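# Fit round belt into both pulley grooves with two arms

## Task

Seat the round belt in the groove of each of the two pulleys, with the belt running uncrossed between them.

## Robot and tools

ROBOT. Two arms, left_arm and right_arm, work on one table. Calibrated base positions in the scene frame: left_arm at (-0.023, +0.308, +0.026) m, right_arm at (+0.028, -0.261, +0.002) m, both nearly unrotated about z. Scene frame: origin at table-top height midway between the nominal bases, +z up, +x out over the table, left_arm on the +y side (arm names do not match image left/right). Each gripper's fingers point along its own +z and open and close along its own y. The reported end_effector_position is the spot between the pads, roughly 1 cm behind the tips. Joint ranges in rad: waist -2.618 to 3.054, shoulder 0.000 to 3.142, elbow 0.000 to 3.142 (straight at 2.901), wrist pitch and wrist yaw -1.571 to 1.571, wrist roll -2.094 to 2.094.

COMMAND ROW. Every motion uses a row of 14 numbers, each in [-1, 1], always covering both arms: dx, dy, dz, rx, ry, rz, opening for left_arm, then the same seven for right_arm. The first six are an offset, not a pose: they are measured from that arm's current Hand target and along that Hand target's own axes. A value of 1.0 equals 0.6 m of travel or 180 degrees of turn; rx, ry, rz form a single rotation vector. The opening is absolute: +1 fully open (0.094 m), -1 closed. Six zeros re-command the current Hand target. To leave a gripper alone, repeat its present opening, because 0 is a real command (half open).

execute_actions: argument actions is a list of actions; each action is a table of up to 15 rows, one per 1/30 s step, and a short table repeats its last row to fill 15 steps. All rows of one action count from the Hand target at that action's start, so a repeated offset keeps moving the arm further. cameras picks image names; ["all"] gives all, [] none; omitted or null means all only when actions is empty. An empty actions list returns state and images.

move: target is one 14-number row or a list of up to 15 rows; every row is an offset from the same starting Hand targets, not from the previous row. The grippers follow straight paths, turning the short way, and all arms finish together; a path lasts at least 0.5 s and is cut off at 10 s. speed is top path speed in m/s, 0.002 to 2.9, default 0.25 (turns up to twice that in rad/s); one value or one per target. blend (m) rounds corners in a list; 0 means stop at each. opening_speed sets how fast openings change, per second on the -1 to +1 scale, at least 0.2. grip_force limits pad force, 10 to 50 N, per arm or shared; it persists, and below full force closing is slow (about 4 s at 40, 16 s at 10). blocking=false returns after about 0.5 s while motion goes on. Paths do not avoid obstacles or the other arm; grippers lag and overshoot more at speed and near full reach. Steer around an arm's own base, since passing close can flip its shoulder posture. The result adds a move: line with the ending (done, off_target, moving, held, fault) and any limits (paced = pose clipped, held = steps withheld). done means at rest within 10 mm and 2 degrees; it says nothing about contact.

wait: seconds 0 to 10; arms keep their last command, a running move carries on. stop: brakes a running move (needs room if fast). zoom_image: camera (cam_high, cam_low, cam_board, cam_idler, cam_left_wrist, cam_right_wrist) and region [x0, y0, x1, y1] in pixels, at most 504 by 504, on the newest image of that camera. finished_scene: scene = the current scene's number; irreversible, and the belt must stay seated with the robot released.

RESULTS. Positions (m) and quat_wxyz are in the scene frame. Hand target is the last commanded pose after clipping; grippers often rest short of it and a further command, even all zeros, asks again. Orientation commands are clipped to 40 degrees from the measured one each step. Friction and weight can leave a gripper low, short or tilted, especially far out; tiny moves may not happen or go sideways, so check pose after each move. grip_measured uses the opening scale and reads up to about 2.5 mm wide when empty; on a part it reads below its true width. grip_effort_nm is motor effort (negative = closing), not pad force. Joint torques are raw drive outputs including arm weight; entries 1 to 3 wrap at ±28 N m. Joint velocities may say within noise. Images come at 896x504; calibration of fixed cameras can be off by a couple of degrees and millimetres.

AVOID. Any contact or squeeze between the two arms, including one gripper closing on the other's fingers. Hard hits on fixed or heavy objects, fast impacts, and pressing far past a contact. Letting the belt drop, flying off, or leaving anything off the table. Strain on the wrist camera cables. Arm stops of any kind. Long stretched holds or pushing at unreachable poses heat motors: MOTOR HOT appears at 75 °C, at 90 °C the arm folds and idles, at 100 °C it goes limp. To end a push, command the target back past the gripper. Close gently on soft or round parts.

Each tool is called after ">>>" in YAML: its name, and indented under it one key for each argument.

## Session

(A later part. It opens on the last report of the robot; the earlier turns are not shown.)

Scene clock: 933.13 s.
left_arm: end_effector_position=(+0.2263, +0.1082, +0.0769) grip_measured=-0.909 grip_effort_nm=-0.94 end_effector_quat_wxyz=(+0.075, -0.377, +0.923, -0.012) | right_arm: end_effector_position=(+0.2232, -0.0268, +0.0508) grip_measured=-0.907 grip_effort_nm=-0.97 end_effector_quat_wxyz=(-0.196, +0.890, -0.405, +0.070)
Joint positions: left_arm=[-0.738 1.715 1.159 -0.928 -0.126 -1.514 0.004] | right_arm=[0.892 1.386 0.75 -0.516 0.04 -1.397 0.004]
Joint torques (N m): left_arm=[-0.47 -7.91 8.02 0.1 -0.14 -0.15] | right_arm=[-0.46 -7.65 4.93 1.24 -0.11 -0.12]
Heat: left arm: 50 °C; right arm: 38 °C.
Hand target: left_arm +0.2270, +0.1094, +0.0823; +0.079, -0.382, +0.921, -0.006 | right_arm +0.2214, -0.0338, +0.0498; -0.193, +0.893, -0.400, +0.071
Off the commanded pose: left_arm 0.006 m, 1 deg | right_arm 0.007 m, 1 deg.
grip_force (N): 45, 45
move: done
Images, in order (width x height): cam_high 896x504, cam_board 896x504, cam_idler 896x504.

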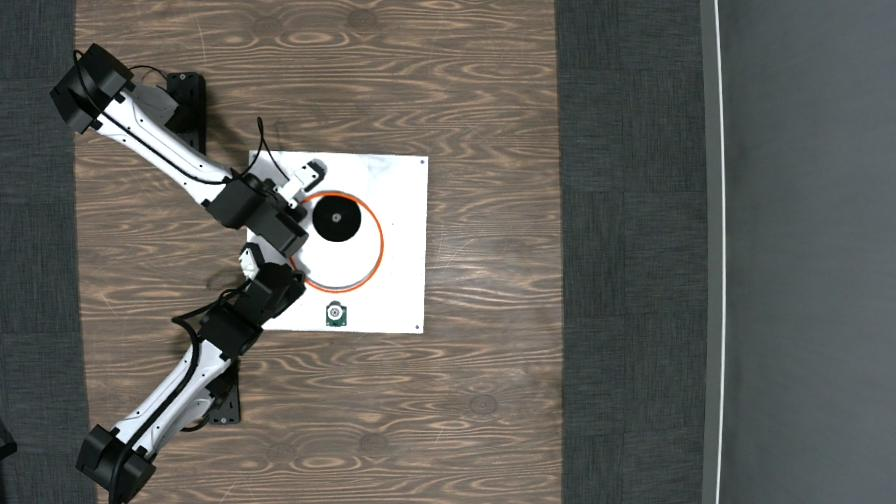

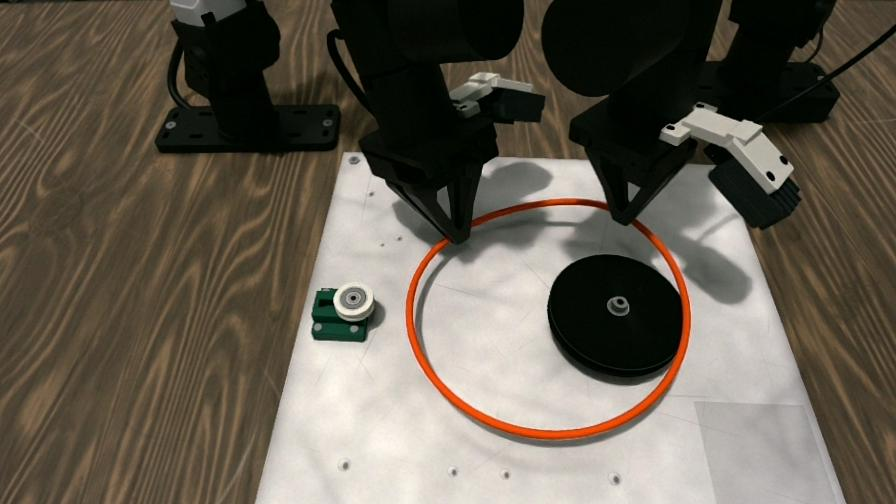

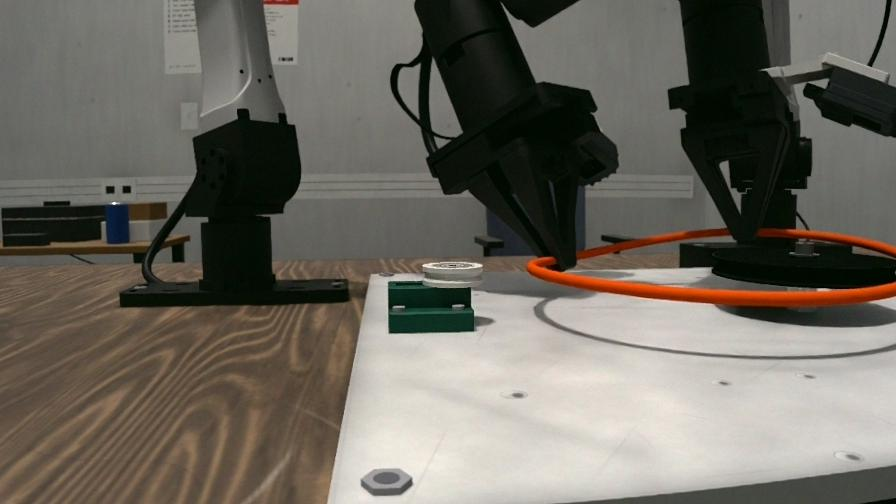

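>>> move:
  target:
    - [-0.0164, 0.0165, 0.0018, 0, 0, 0, -1, -0.0173, -0.0141, 0.0068, 0, 0, 0, -1]
    - [-0.0136, 0.0178, 0.0206, 0, 0, 0, -1, -0.0173, -0.0141, 0.0068, 0, 0, 0, -1]
  speed: 0.04
  cameras: ["cam_idler", "cam_board", "cam_high"]

>>> zoom_image:
  camera: "cam_board"
  region: [500, 180, 750, 430]

>>> zoom_image:
  camera: "cam_high"
  region: [270, 160, 420, 300]

Scene clock: 947.80 s.
left_arm: end_effector_position=(+0.2274, +0.1155, +0.0691) grip_measured=-0.909 grip_effort_nm=-0.94 end_effector_quat_wxyz=(+0.073, -0.386, +0.919, -0.011) | right_arm: end_effector_position=(+0.2191, -0.0220, +0.0489) grip_measured=-0.907 grip_effort_nm=-0.97 end_effector_quat_wxyz=(-0.196, +0.893, -0.398, +0.068)
Joint positions: left_arm=[-0.717 1.715 1.128 -0.9 -0.123 -1.514 0.004] | right_arm=[0.913 1.396 0.75 -0.509 0.04 -1.393 0.004]
Joint torques (N m): left_arm=[0.65 -9.51 4.53 0.42 -0.12 0.14] | right_arm=[0.85 -4.14 8.05 1.24 0.03 0.2]
Heat: left arm: 48 °C; right arm: 38 °C.
Hand target: left_arm +0.2270, +0.1234, +0.0704; +0.079, -0.382, +0.921, -0.006 | right_arm +0.2213, -0.0197, +0.0498; -0.193, +0.893, -0.400, +0.071
Off the commanded pose: left_arm 0.008 m, 1 deg | right_arm 0.003 m, 1 deg.
grip_force (N): 45, 45
move: done
Images, in order (width x height): cam_high 896x504, cam_board 896x504, cam_idler 896x504.

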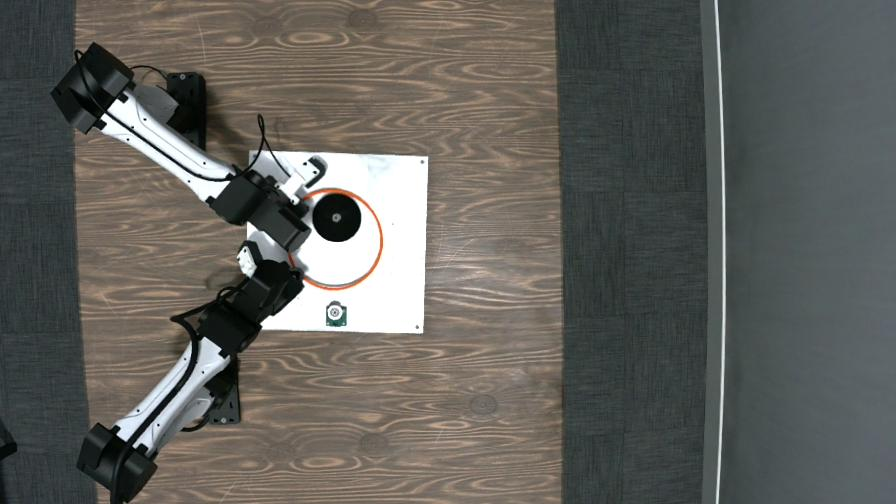

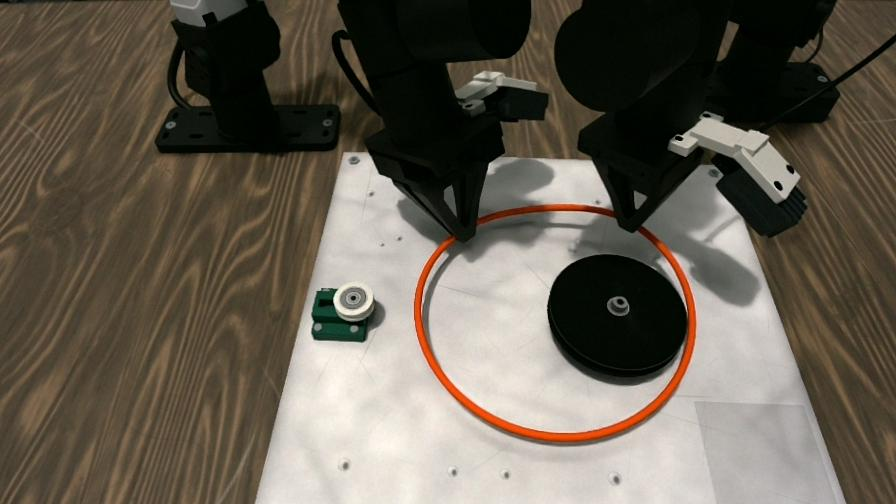

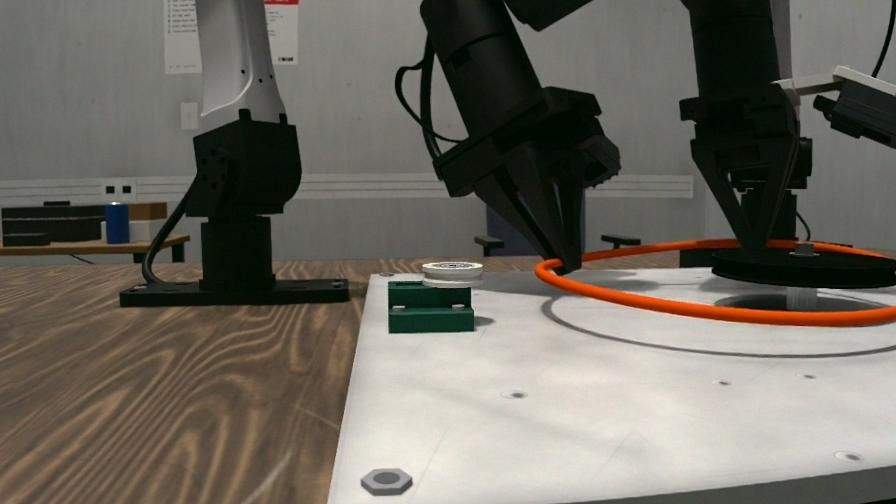

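Scaled by 2.016 from the camera's 896x504 image, which has a finer 1280x720 frame.

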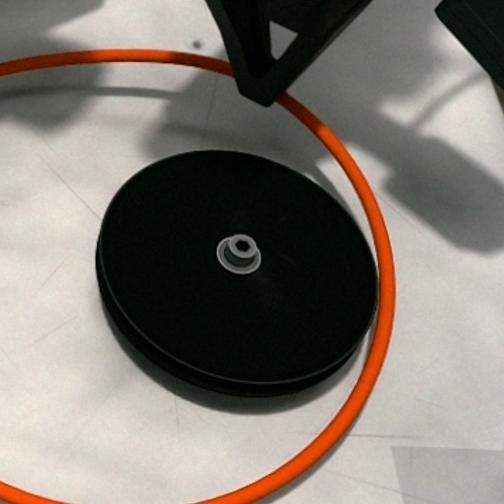

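Scaled by 3.360 from the camera's 896x504 image, which has a finer 1280x720 frame.

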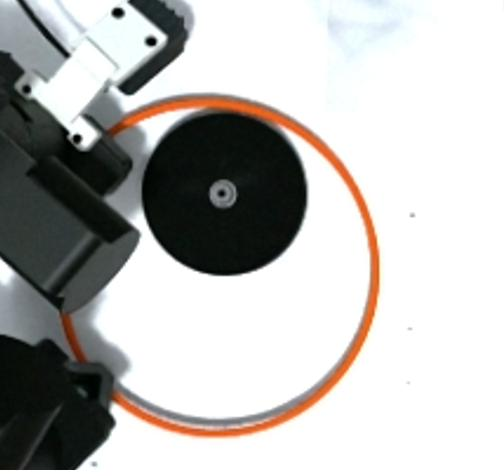

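>>> move:
  target:
    - [0.0009, 0.0004, 0.0057, 0, 0, 0, -1, 0, 0, 0, 0, 0, 0, -1]
    - [0.0195, -0.0183, 0.0037, 0, 0, 0, -1, 0.0223, 0.0182, -0.0087, 0, 0, 0, -1]
  speed: 0.03
  cameras: ["cam_idler", "cam_board", "cam_high"]

>>> zoom_image:
  camera: "cam_board"
  region: [500, 180, 750, 430]

>>> zoom_image:
  camera: "cam_high"
  region: [270, 160, 420, 300]

Scene clock: 962.23 s.
left_arm: end_effector_position=(+0.2238, +0.1075, +0.0677) grip_measured=-0.909 grip_effort_nm=-0.94 end_effector_quat_wxyz=(+0.074, -0.377, +0.923, -0.015) | right_arm: end_effector_position=(+0.2245, -0.0287, +0.0521) grip_measured=-0.907 grip_effort_nm=-0.97 end_effector_quat_wxyz=(-0.201, +0.889, -0.404, +0.071)
Joint positions: left_arm=[-0.744 1.72 1.126 -0.888 -0.123 -1.52 0.004] | right_arm=[0.882 1.373 0.74 -0.509 0.036 -1.408 0.004]
Joint torques (N m): left_arm=[-0.35 -6 7.68 0.32 -0.18 -0.15] | right_arm=[-0.55 -7.5 4.94 1.16 -0.11 -0.1]
Heat: left arm: 48 °C; right arm: 37 °C.
Hand target: left_arm +0.2269, +0.1074, +0.0674; +0.079, -0.382, +0.921, -0.006 | right_arm +0.2214, -0.0377, +0.0499; -0.194, +0.893, -0.400, +0.071
Off the commanded pose: left_arm 0.003 m, 1 deg | right_arm 0.010 m, 1 deg.
grip_force (N): 45, 45
move: done
Images, in order (width x height): cam_high 896x504, cam_board 896x504, cam_idler 896x504.

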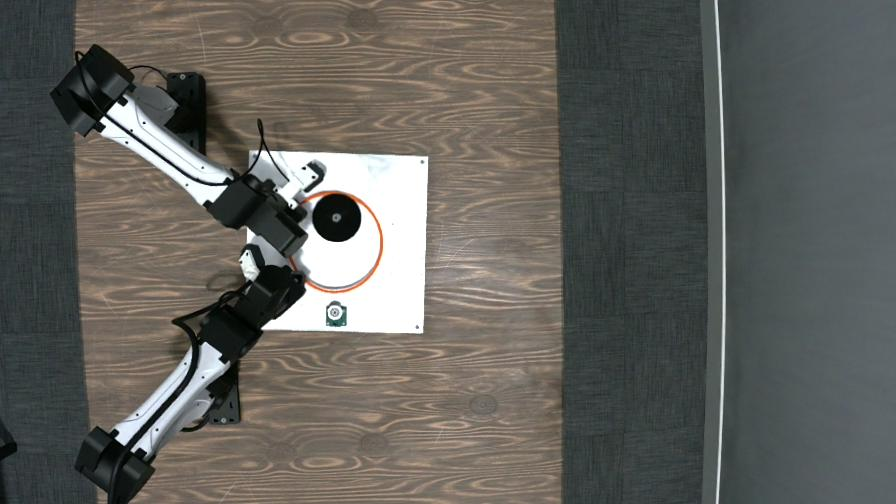

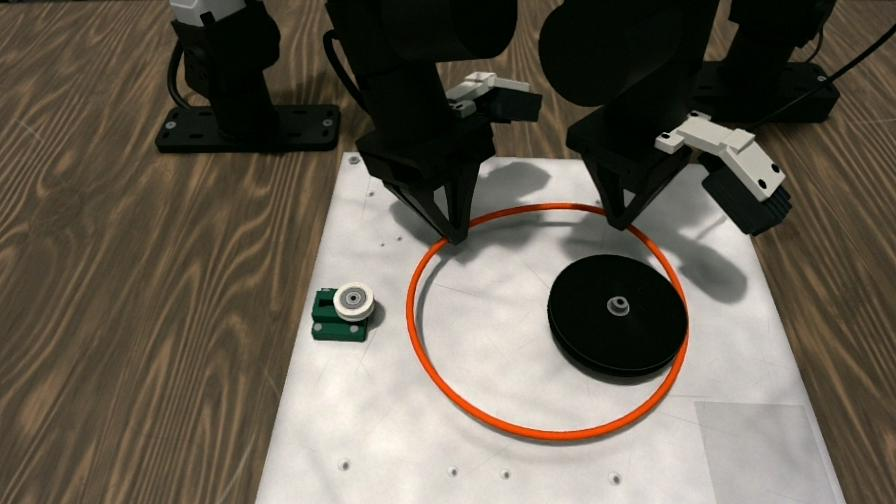

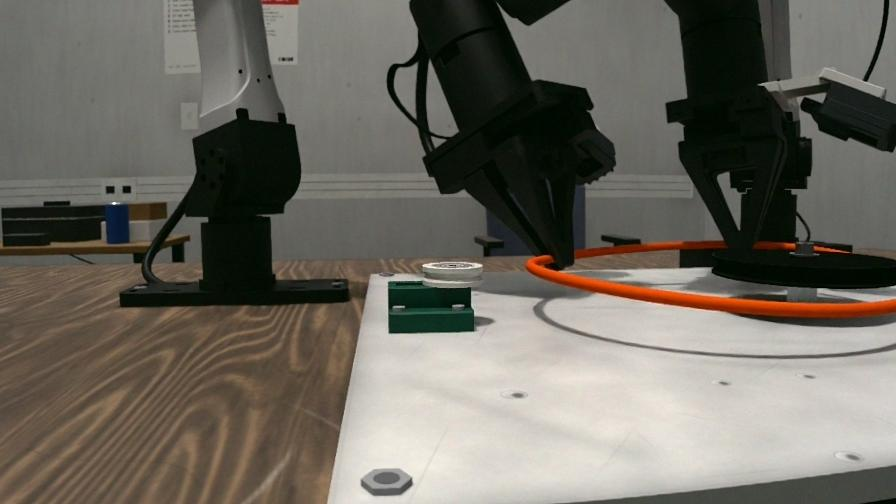

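Scaled by 2.016 from the camera's 896x504 image, which has a finer 1280x720 frame.

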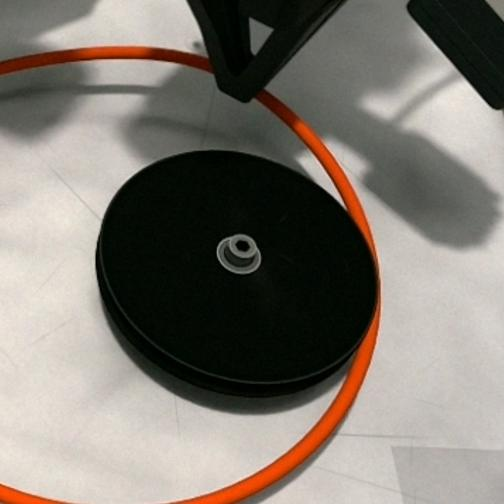

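Scaled by 3.360 from the camera's 896x504 image, which has a finer 1280x720 frame.

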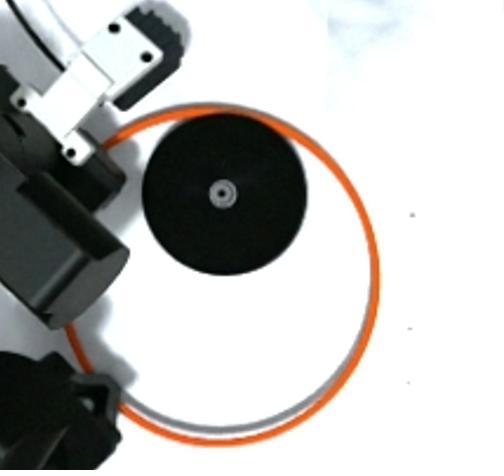

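>>> move:
  target: [0.0052, -0.0045, 0.0028, 0, 0, 0, -1, 0.0124, 0.0101, -0.0048, 0, 0, 0, -1]
  speed: 0.03
  cameras: ["cam_idler", "cam_board", "cam_high"]

>>> zoom_image:
  camera: "cam_board"
  region: [500, 180, 750, 430]

>>> zoom_image:
  camera: "cam_high"
  region: [270, 160, 420, 300]

>>> zoom_image:
  camera: "cam_idler"
  region: [540, 200, 896, 360]

Scene clock: 984.10 s.
left_arm: end_effector_position=(+0.2252, +0.1016, +0.0666) grip_measured=-0.909 grip_effort_nm=-0.94 end_effector_quat_wxyz=(+0.076, -0.378, +0.923, -0.019) | right_arm: end_effector_position=(+0.2249, -0.0360, +0.0535) grip_measured=-0.907 grip_effort_nm=-0.97 end_effector_quat_wxyz=(-0.207, +0.889, -0.402, +0.070)
Joint positions: left_arm=[-0.754 1.732 1.135 -0.877 -0.123 -1.531 0.004] | right_arm=[0.855 1.34 0.717 -0.509 0.017 -1.434 0.004]
Joint torques (N m): left_arm=[-0.31 -6.23 7.68 0.27 -0.18 -0.13] | right_arm=[-0.7 -7.13 4.88 1.1 -0.06 -0.11]
Heat: left arm: 46 °C; right arm: 38 °C.
Hand target: left_arm +0.2269, +0.1034, +0.0655; +0.079, -0.382, +0.921, -0.006 | right_arm +0.2213, -0.0477, +0.0499; -0.194, +0.893, -0.400, +0.071
Off the commanded pose: left_arm 0.003 m, 2 deg | right_arm 0.013 m, 2 deg.
grip_force (N): 45, 45
move: off_target (right_arm)
Images, in order (width x height): cam_high 896x504, cam_board 896x504, cam_idler 896x504.

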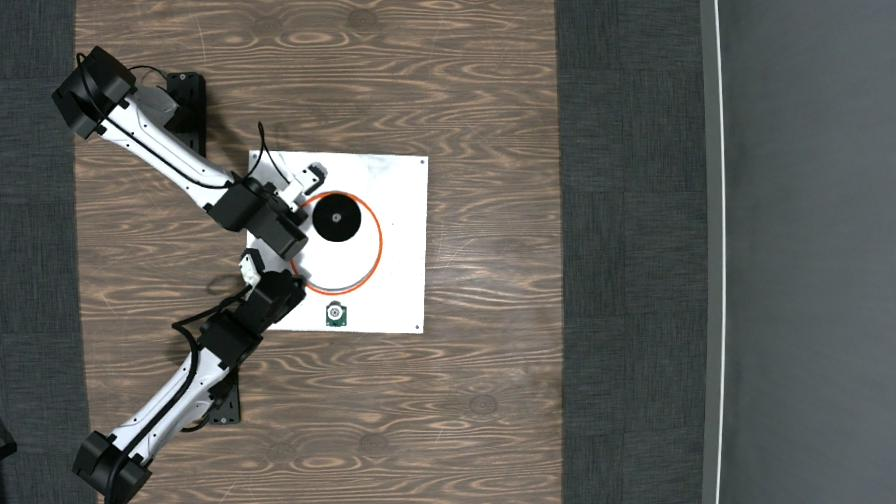

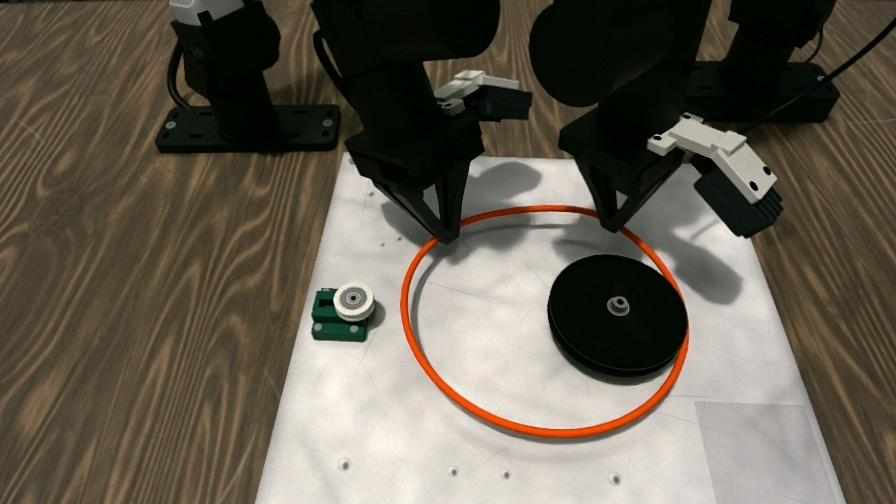

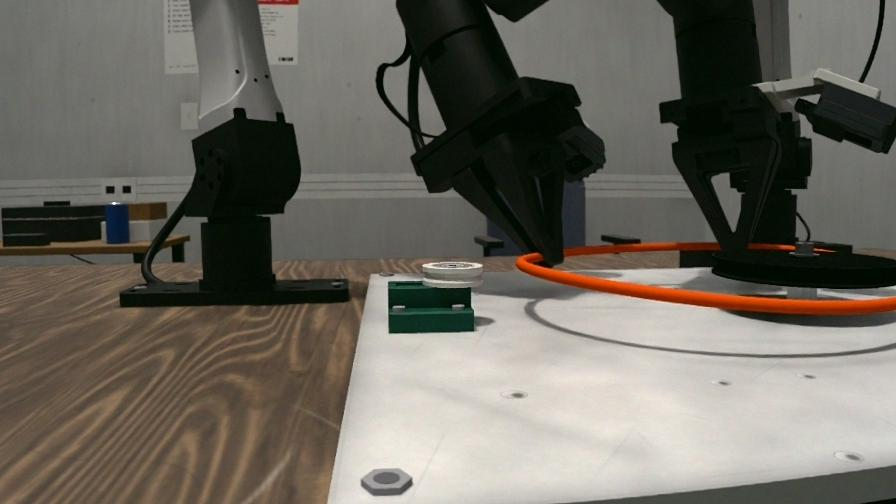

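Scaled by 2.016 from the camera's 896x504 image, which has a finer 1280x720 frame.

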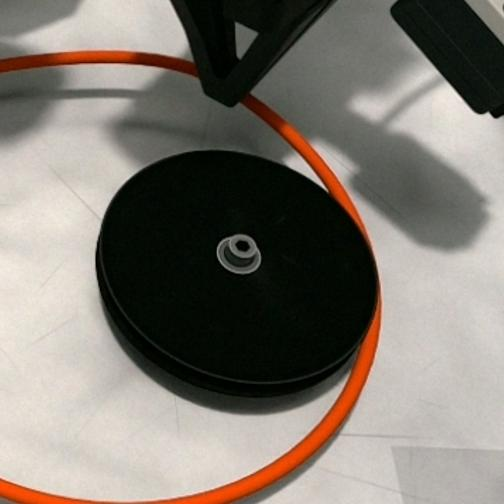

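Scaled by 3.360 from the camera's 896x504 image, which has a finer 1280x720 frame.

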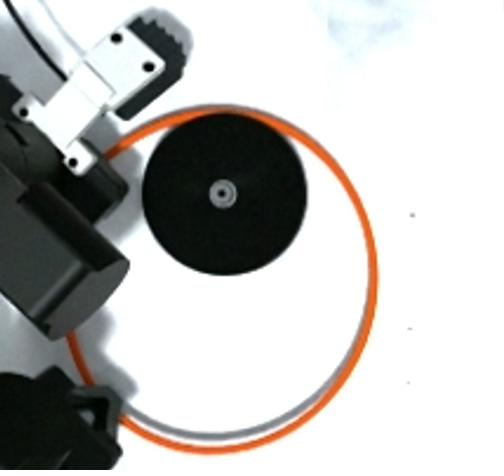

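Scaled by 1.416 from the camera's 896x504 image, which has a finer 1280x720 frame.

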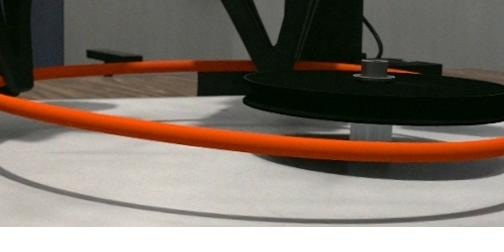

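>>> move:
  target: [0, 0, 0, 0, 0, 0, -1, 0.0363, -0.004, 0.0025, 0.0022, 0.0313, 0.0712, -1]
  speed: 0.03
  cameras: ["cam_idler", "cam_board", "cam_high", "cam_left_wrist"]

>>> zoom_image:
  camera: "cam_board"
  region: [500, 180, 750, 430]

>>> zoom_image:
  camera: "cam_high"
  region: [270, 160, 420, 300]

Scene clock: 1014.93 s.
left_arm: end_effector_position=(+0.2280, +0.0990, +0.0670) grip_measured=-0.909 grip_effort_nm=-0.94 end_effector_quat_wxyz=(+0.079, -0.379, +0.922, -0.026) | right_arm: end_effector_position=(+0.2306, -0.0411, +0.0536) grip_measured=-0.907 grip_effort_nm=-0.97 end_effector_quat_wxyz=(-0.210, +0.849, -0.482, +0.061)
Joint positions: left_arm=[-0.754 1.732 1.135 -0.862 -0.123 -1.533 0.004] | right_arm=[0.838 1.34 0.717 -0.509 0.031 -1.271 0.004]
Joint torques (N m): left_arm=[-0.54 -6.23 7.62 0.28 -0.15 -0.14] | right_arm=[-1.02 -5.5 5.86 1.04 0.72 0.25]
Heat: left arm: 43 °C; right arm: 37 °C.
Hand target: left_arm +0.2269, +0.1034, +0.0655; +0.079, -0.382, +0.921, -0.006 | right_arm +0.2380, -0.0620, +0.0489; -0.184, +0.838, -0.506, +0.094
Off the commanded pose: left_arm 0.005 m, 2 deg | right_arm 0.023 m, 6 deg.
grip_force (N): 45, 45
move: off_target (right_arm)
camera_calibration:
cam_left_wrist: T_world_to_cam=[[0.722226, -0.671737, 0.164802, -0.117967], [-0.670188, -0.620746, 0.406846, 0.227748], [-0.170993, -0.404283, -0.898508, 0.236491], [0, 0, 0, 1]] pos_world=[0.278271, 0.15774, 0.139272]
Images, in order (width x height): cam_high 896x504, cam_board 896x504, cam_idler 896x504, cam_left_wrist 896x504.

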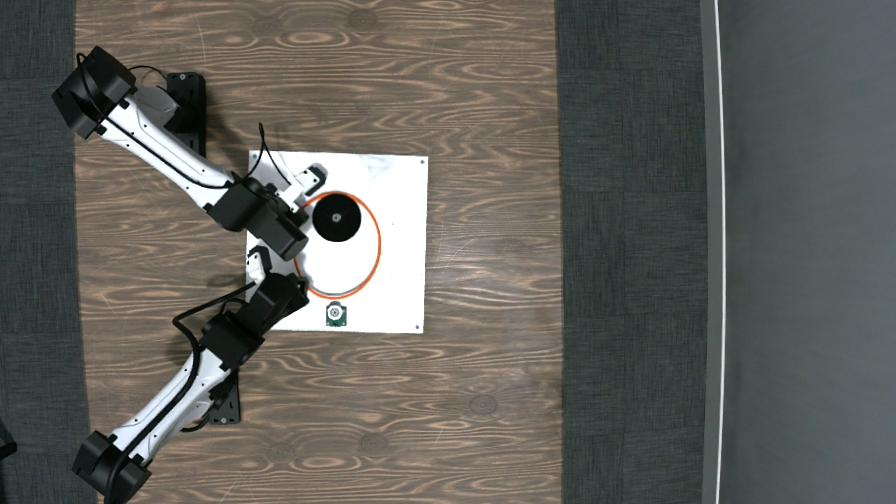

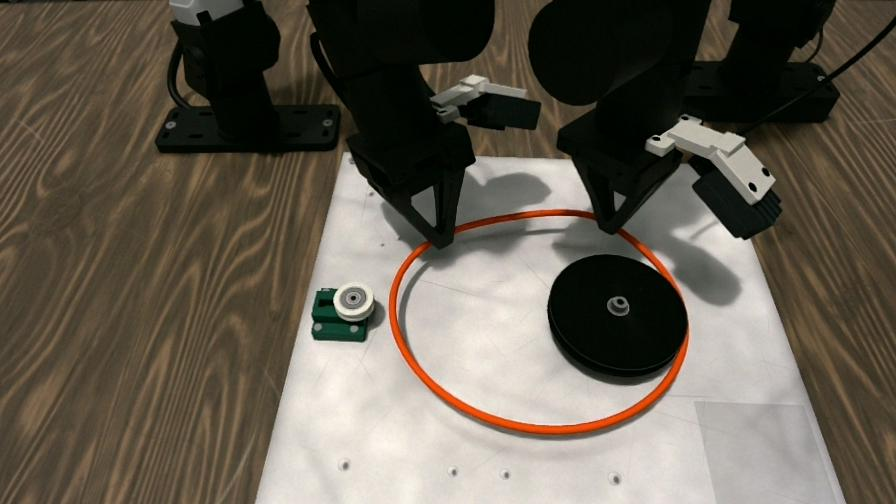

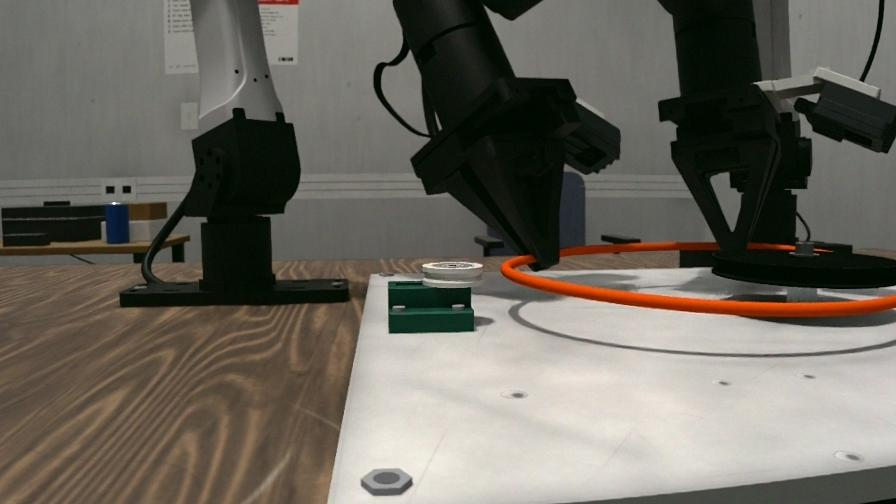

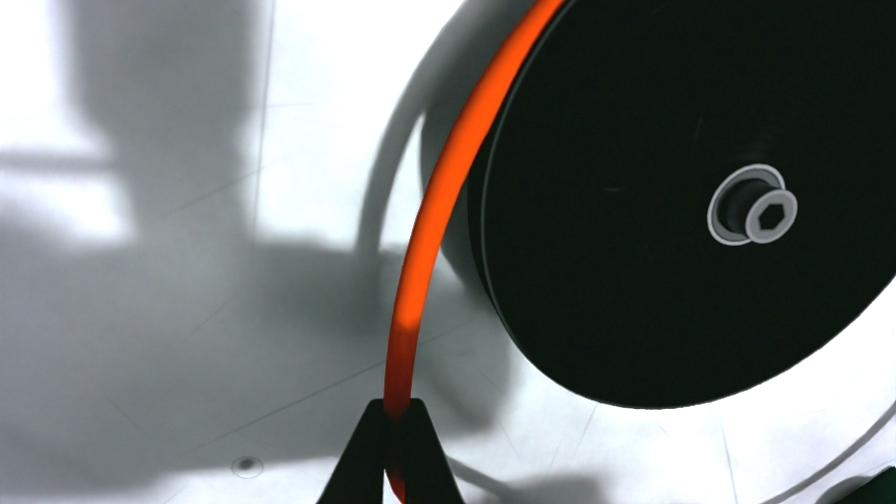

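Scaled by 2.016 from the camera's 896x504 image, which has a finer 1280x720 frame.

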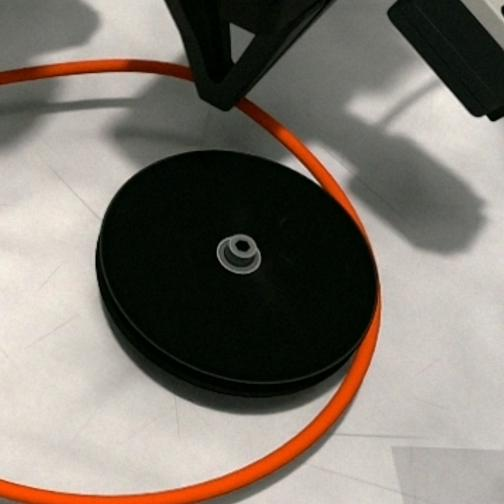

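Scaled by 3.360 from the camera's 896x504 image, which has a finer 1280x720 frame.

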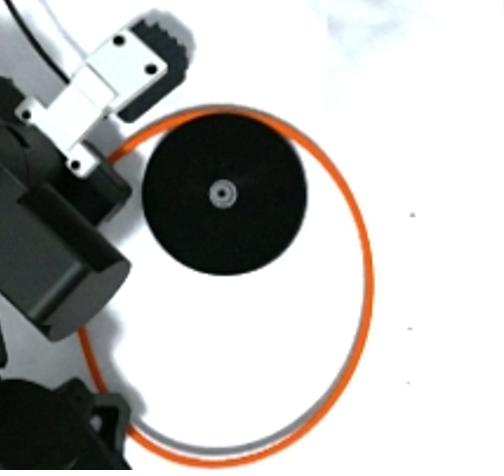

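>>> move:
  target:
    - [0.0015, 0.0007, 0.0115, 0, 0, 0, -1, 0, 0, 0, 0, 0, 0, -1]
  speed: 0.03
  cameras: ["cam_idler", "cam_board", "cam_high", "cam_left_wrist"]

>>> zoom_image:
  camera: "cam_board"
  region: [500, 180, 750, 430]

>>> zoom_image:
  camera: "cam_idler"
  region: [480, 200, 896, 360]

Scene clock: 1027.27 s.
left_arm: end_effector_position=(+0.2296, +0.0975, +0.0643) grip_measured=-0.909 grip_effort_nm=-0.94 end_effector_quat_wxyz=(+0.079, -0.379, +0.922, -0.027) | right_arm: end_effector_position=(+0.2316, -0.0420, +0.0536) grip_measured=-0.907 grip_effort_nm=-0.97 end_effector_quat_wxyz=(-0.209, +0.848, -0.483, +0.065)
Joint positions: left_arm=[-0.754 1.742 1.135 -0.849 -0.123 -1.533 0.004] | right_arm=[0.838 1.34 0.717 -0.509 0.039 -1.271 0.004]
Joint torques (N m): left_arm=[-0.34 -6.26 6.11 0.34 -0.19 -0.12] | right_arm=[-1.03 -5.48 5.86 1.04 0.65 0.25]
Heat: left arm: 43 °C; right arm: 37 °C.
Hand target: left_arm +0.2270, +0.1034, +0.0585; +0.079, -0.382, +0.921, -0.006 | right_arm +0.2380, -0.0620, +0.0489; -0.184, +0.838, -0.506, +0.094
Off the commanded pose: left_arm 0.009 m, 2 deg | right_arm 0.022 m, 5 deg.
grip_force (N): 45, 45
move: off_target (right_arm)
camera_calibration:
cam_left_wrist: T_world_to_cam=[[0.721956, -0.671455, 0.167116, -0.119832], [-0.670859, -0.620079, 0.406756, 0.22908], [-0.169493, -0.405771, -0.898121, 0.233514], [0, 0, 0, 1]] pos_world=[0.279772, 0.156339, 0.13657]
Images, in order (width x height): cam_high 896x504, cam_board 896x504, cam_idler 896x504, cam_left_wrist 896x504.

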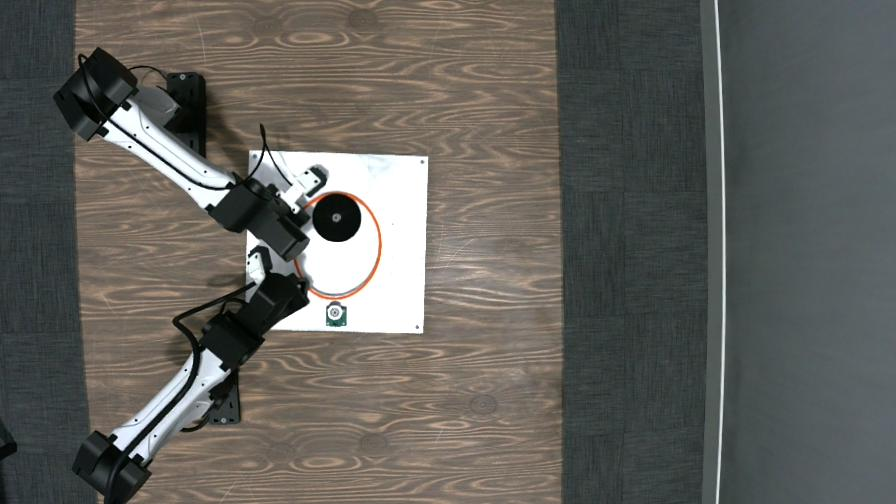

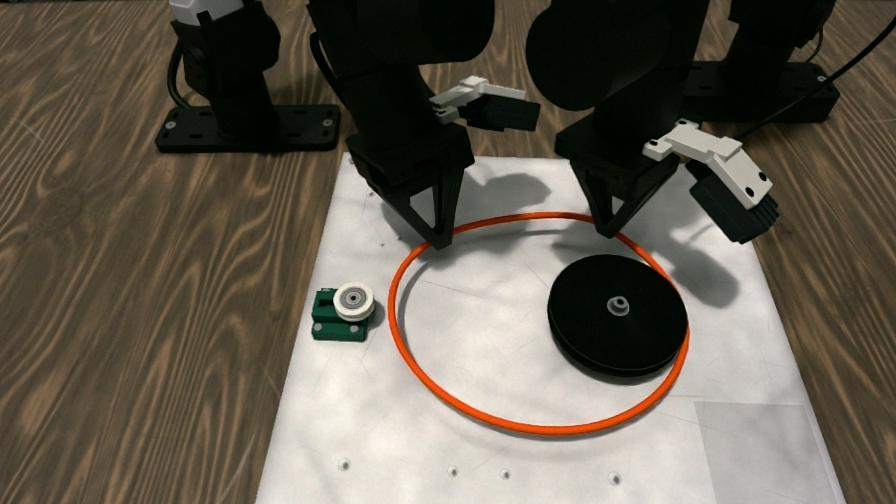

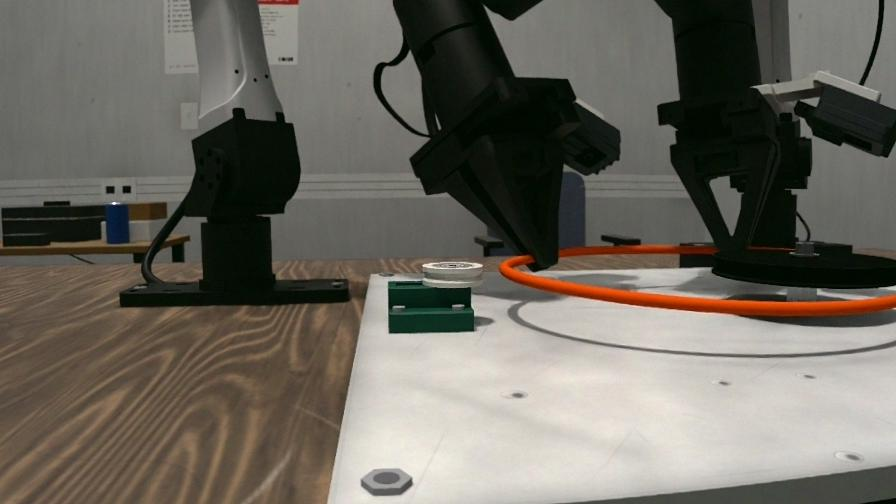

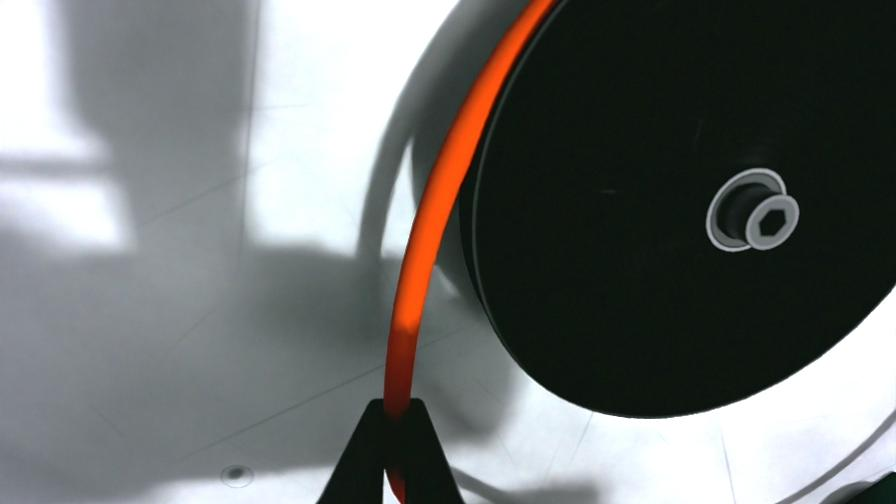

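Scaled by 2.016 from the camera's 896x504 image, which has a finer 1280x720 frame.

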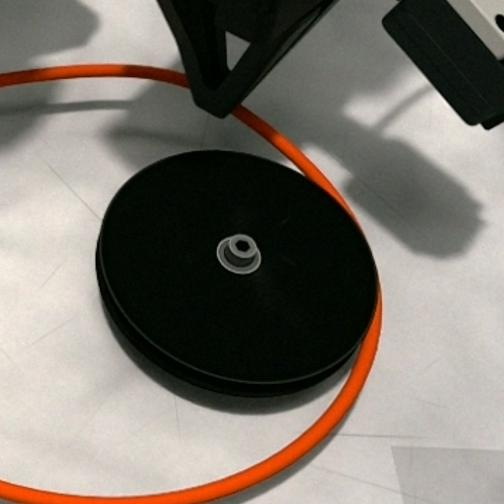

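Scaled by 1.212 from the camera's 896x504 image, which has a finer 1280x720 frame.

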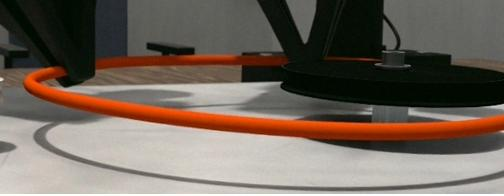

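>>> move:
  target:
    - [0.003, 0.0014, 0.023, 0, 0, 0, -1, 0, 0, 0, 0, 0, 0, -1]
  speed: 0.03
  cameras: ["cam_idler", "cam_board", "cam_left_wrist"]

>>> zoom_image:
  camera: "cam_board"
  region: [500, 180, 750, 430]

>>> zoom_image:
  camera: "cam_idler"
  region: [480, 200, 896, 360]

Scene clock: 1037.63 s.
left_arm: end_effector_position=(+0.2322, +0.0950, +0.0561) grip_measured=-0.909 grip_effort_nm=-0.94 end_effector_quat_wxyz=(+0.080, -0.379, +0.922, -0.029) | right_arm: end_effector_position=(+0.2332, -0.0436, +0.0536) grip_measured=-0.907 grip_effort_nm=-0.97 end_effector_quat_wxyz=(-0.208, +0.847, -0.485, +0.068)
Joint positions: left_arm=[-0.754 1.763 1.124 -0.812 -0.123 -1.533 0.004] | right_arm=[0.834 1.34 0.717 -0.509 0.045 -1.271 0.004]
Joint torques (N m): left_arm=[-0.4 -6.38 4.42 0.44 -0.18 -0.11] | right_arm=[-0.77 -5.45 5.86 1.04 0.59 0.24]
Heat: left arm: 43 °C; right arm: 36 °C.
Hand target: left_arm +0.2273, +0.1034, +0.0446; +0.079, -0.382, +0.921, -0.006 | right_arm +0.2381, -0.0620, +0.0489; -0.183, +0.838, -0.506, +0.094
Off the commanded pose: left_arm 0.015 m, 3 deg | right_arm 0.020 m, 5 deg.
grip_force (N): 45, 45
move: off_target (left_arm, right_arm)
camera_calibration:
cam_left_wrist: T_world_to_cam=[[0.72128, -0.670882, 0.172254, -0.122282], [-0.672432, -0.618596, 0.406416, 0.232901], [-0.166101, -0.408969, -0.897304, 0.224959], [0, 0, 0, 1]] pos_world=[0.282175, 0.154036, 0.128266]
Images, in order (width x height): cam_board 896x504, cam_idler 896x504, cam_left_wrist 896x504.

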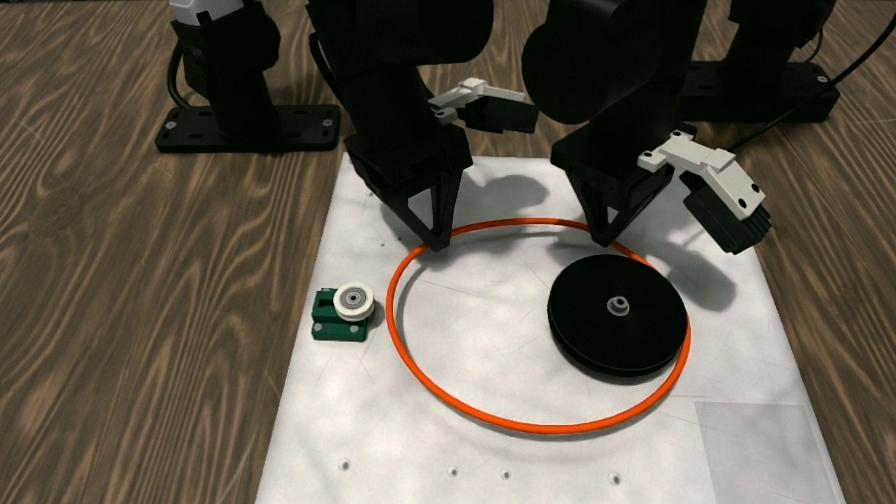

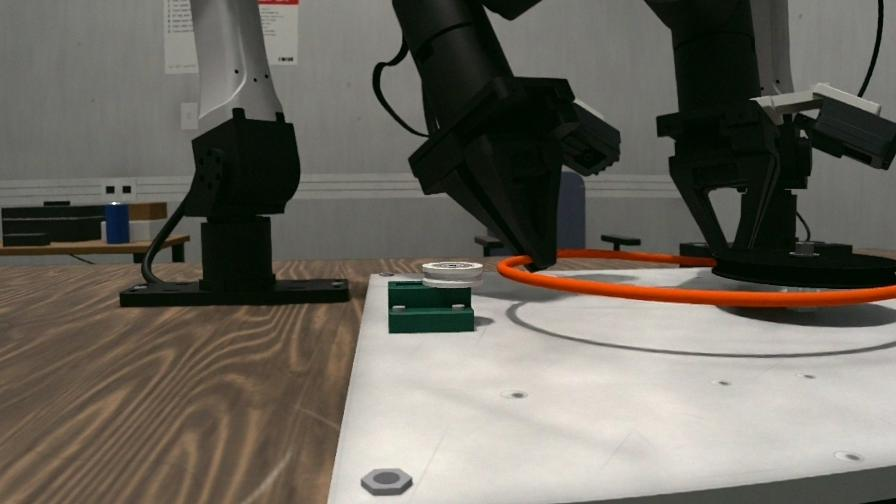

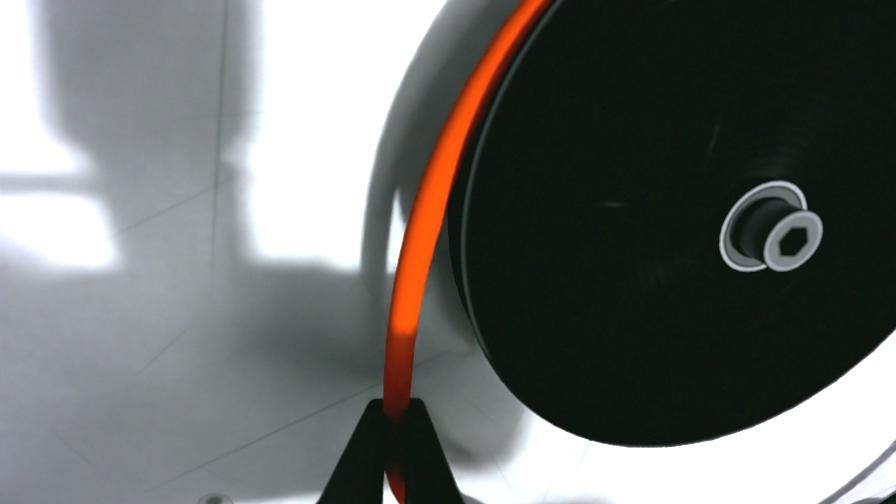

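Scaled by 2.016 from the camera's 896x504 image, which has a finer 1280x720 frame.

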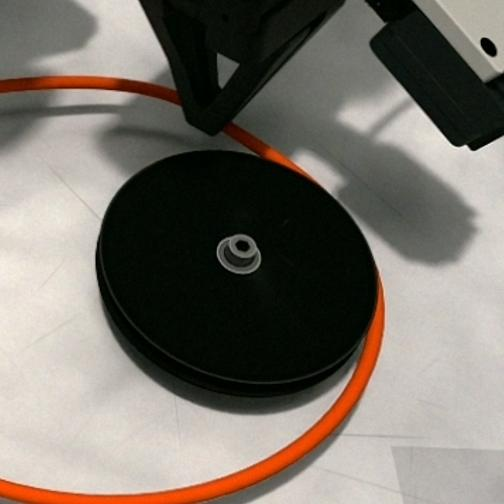

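Scaled by 1.212 from the camera's 896x504 image, which has a finer 1280x720 frame.

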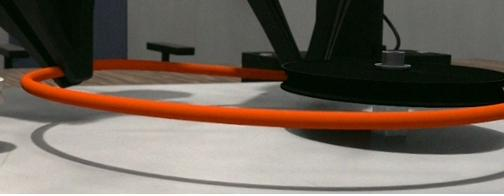

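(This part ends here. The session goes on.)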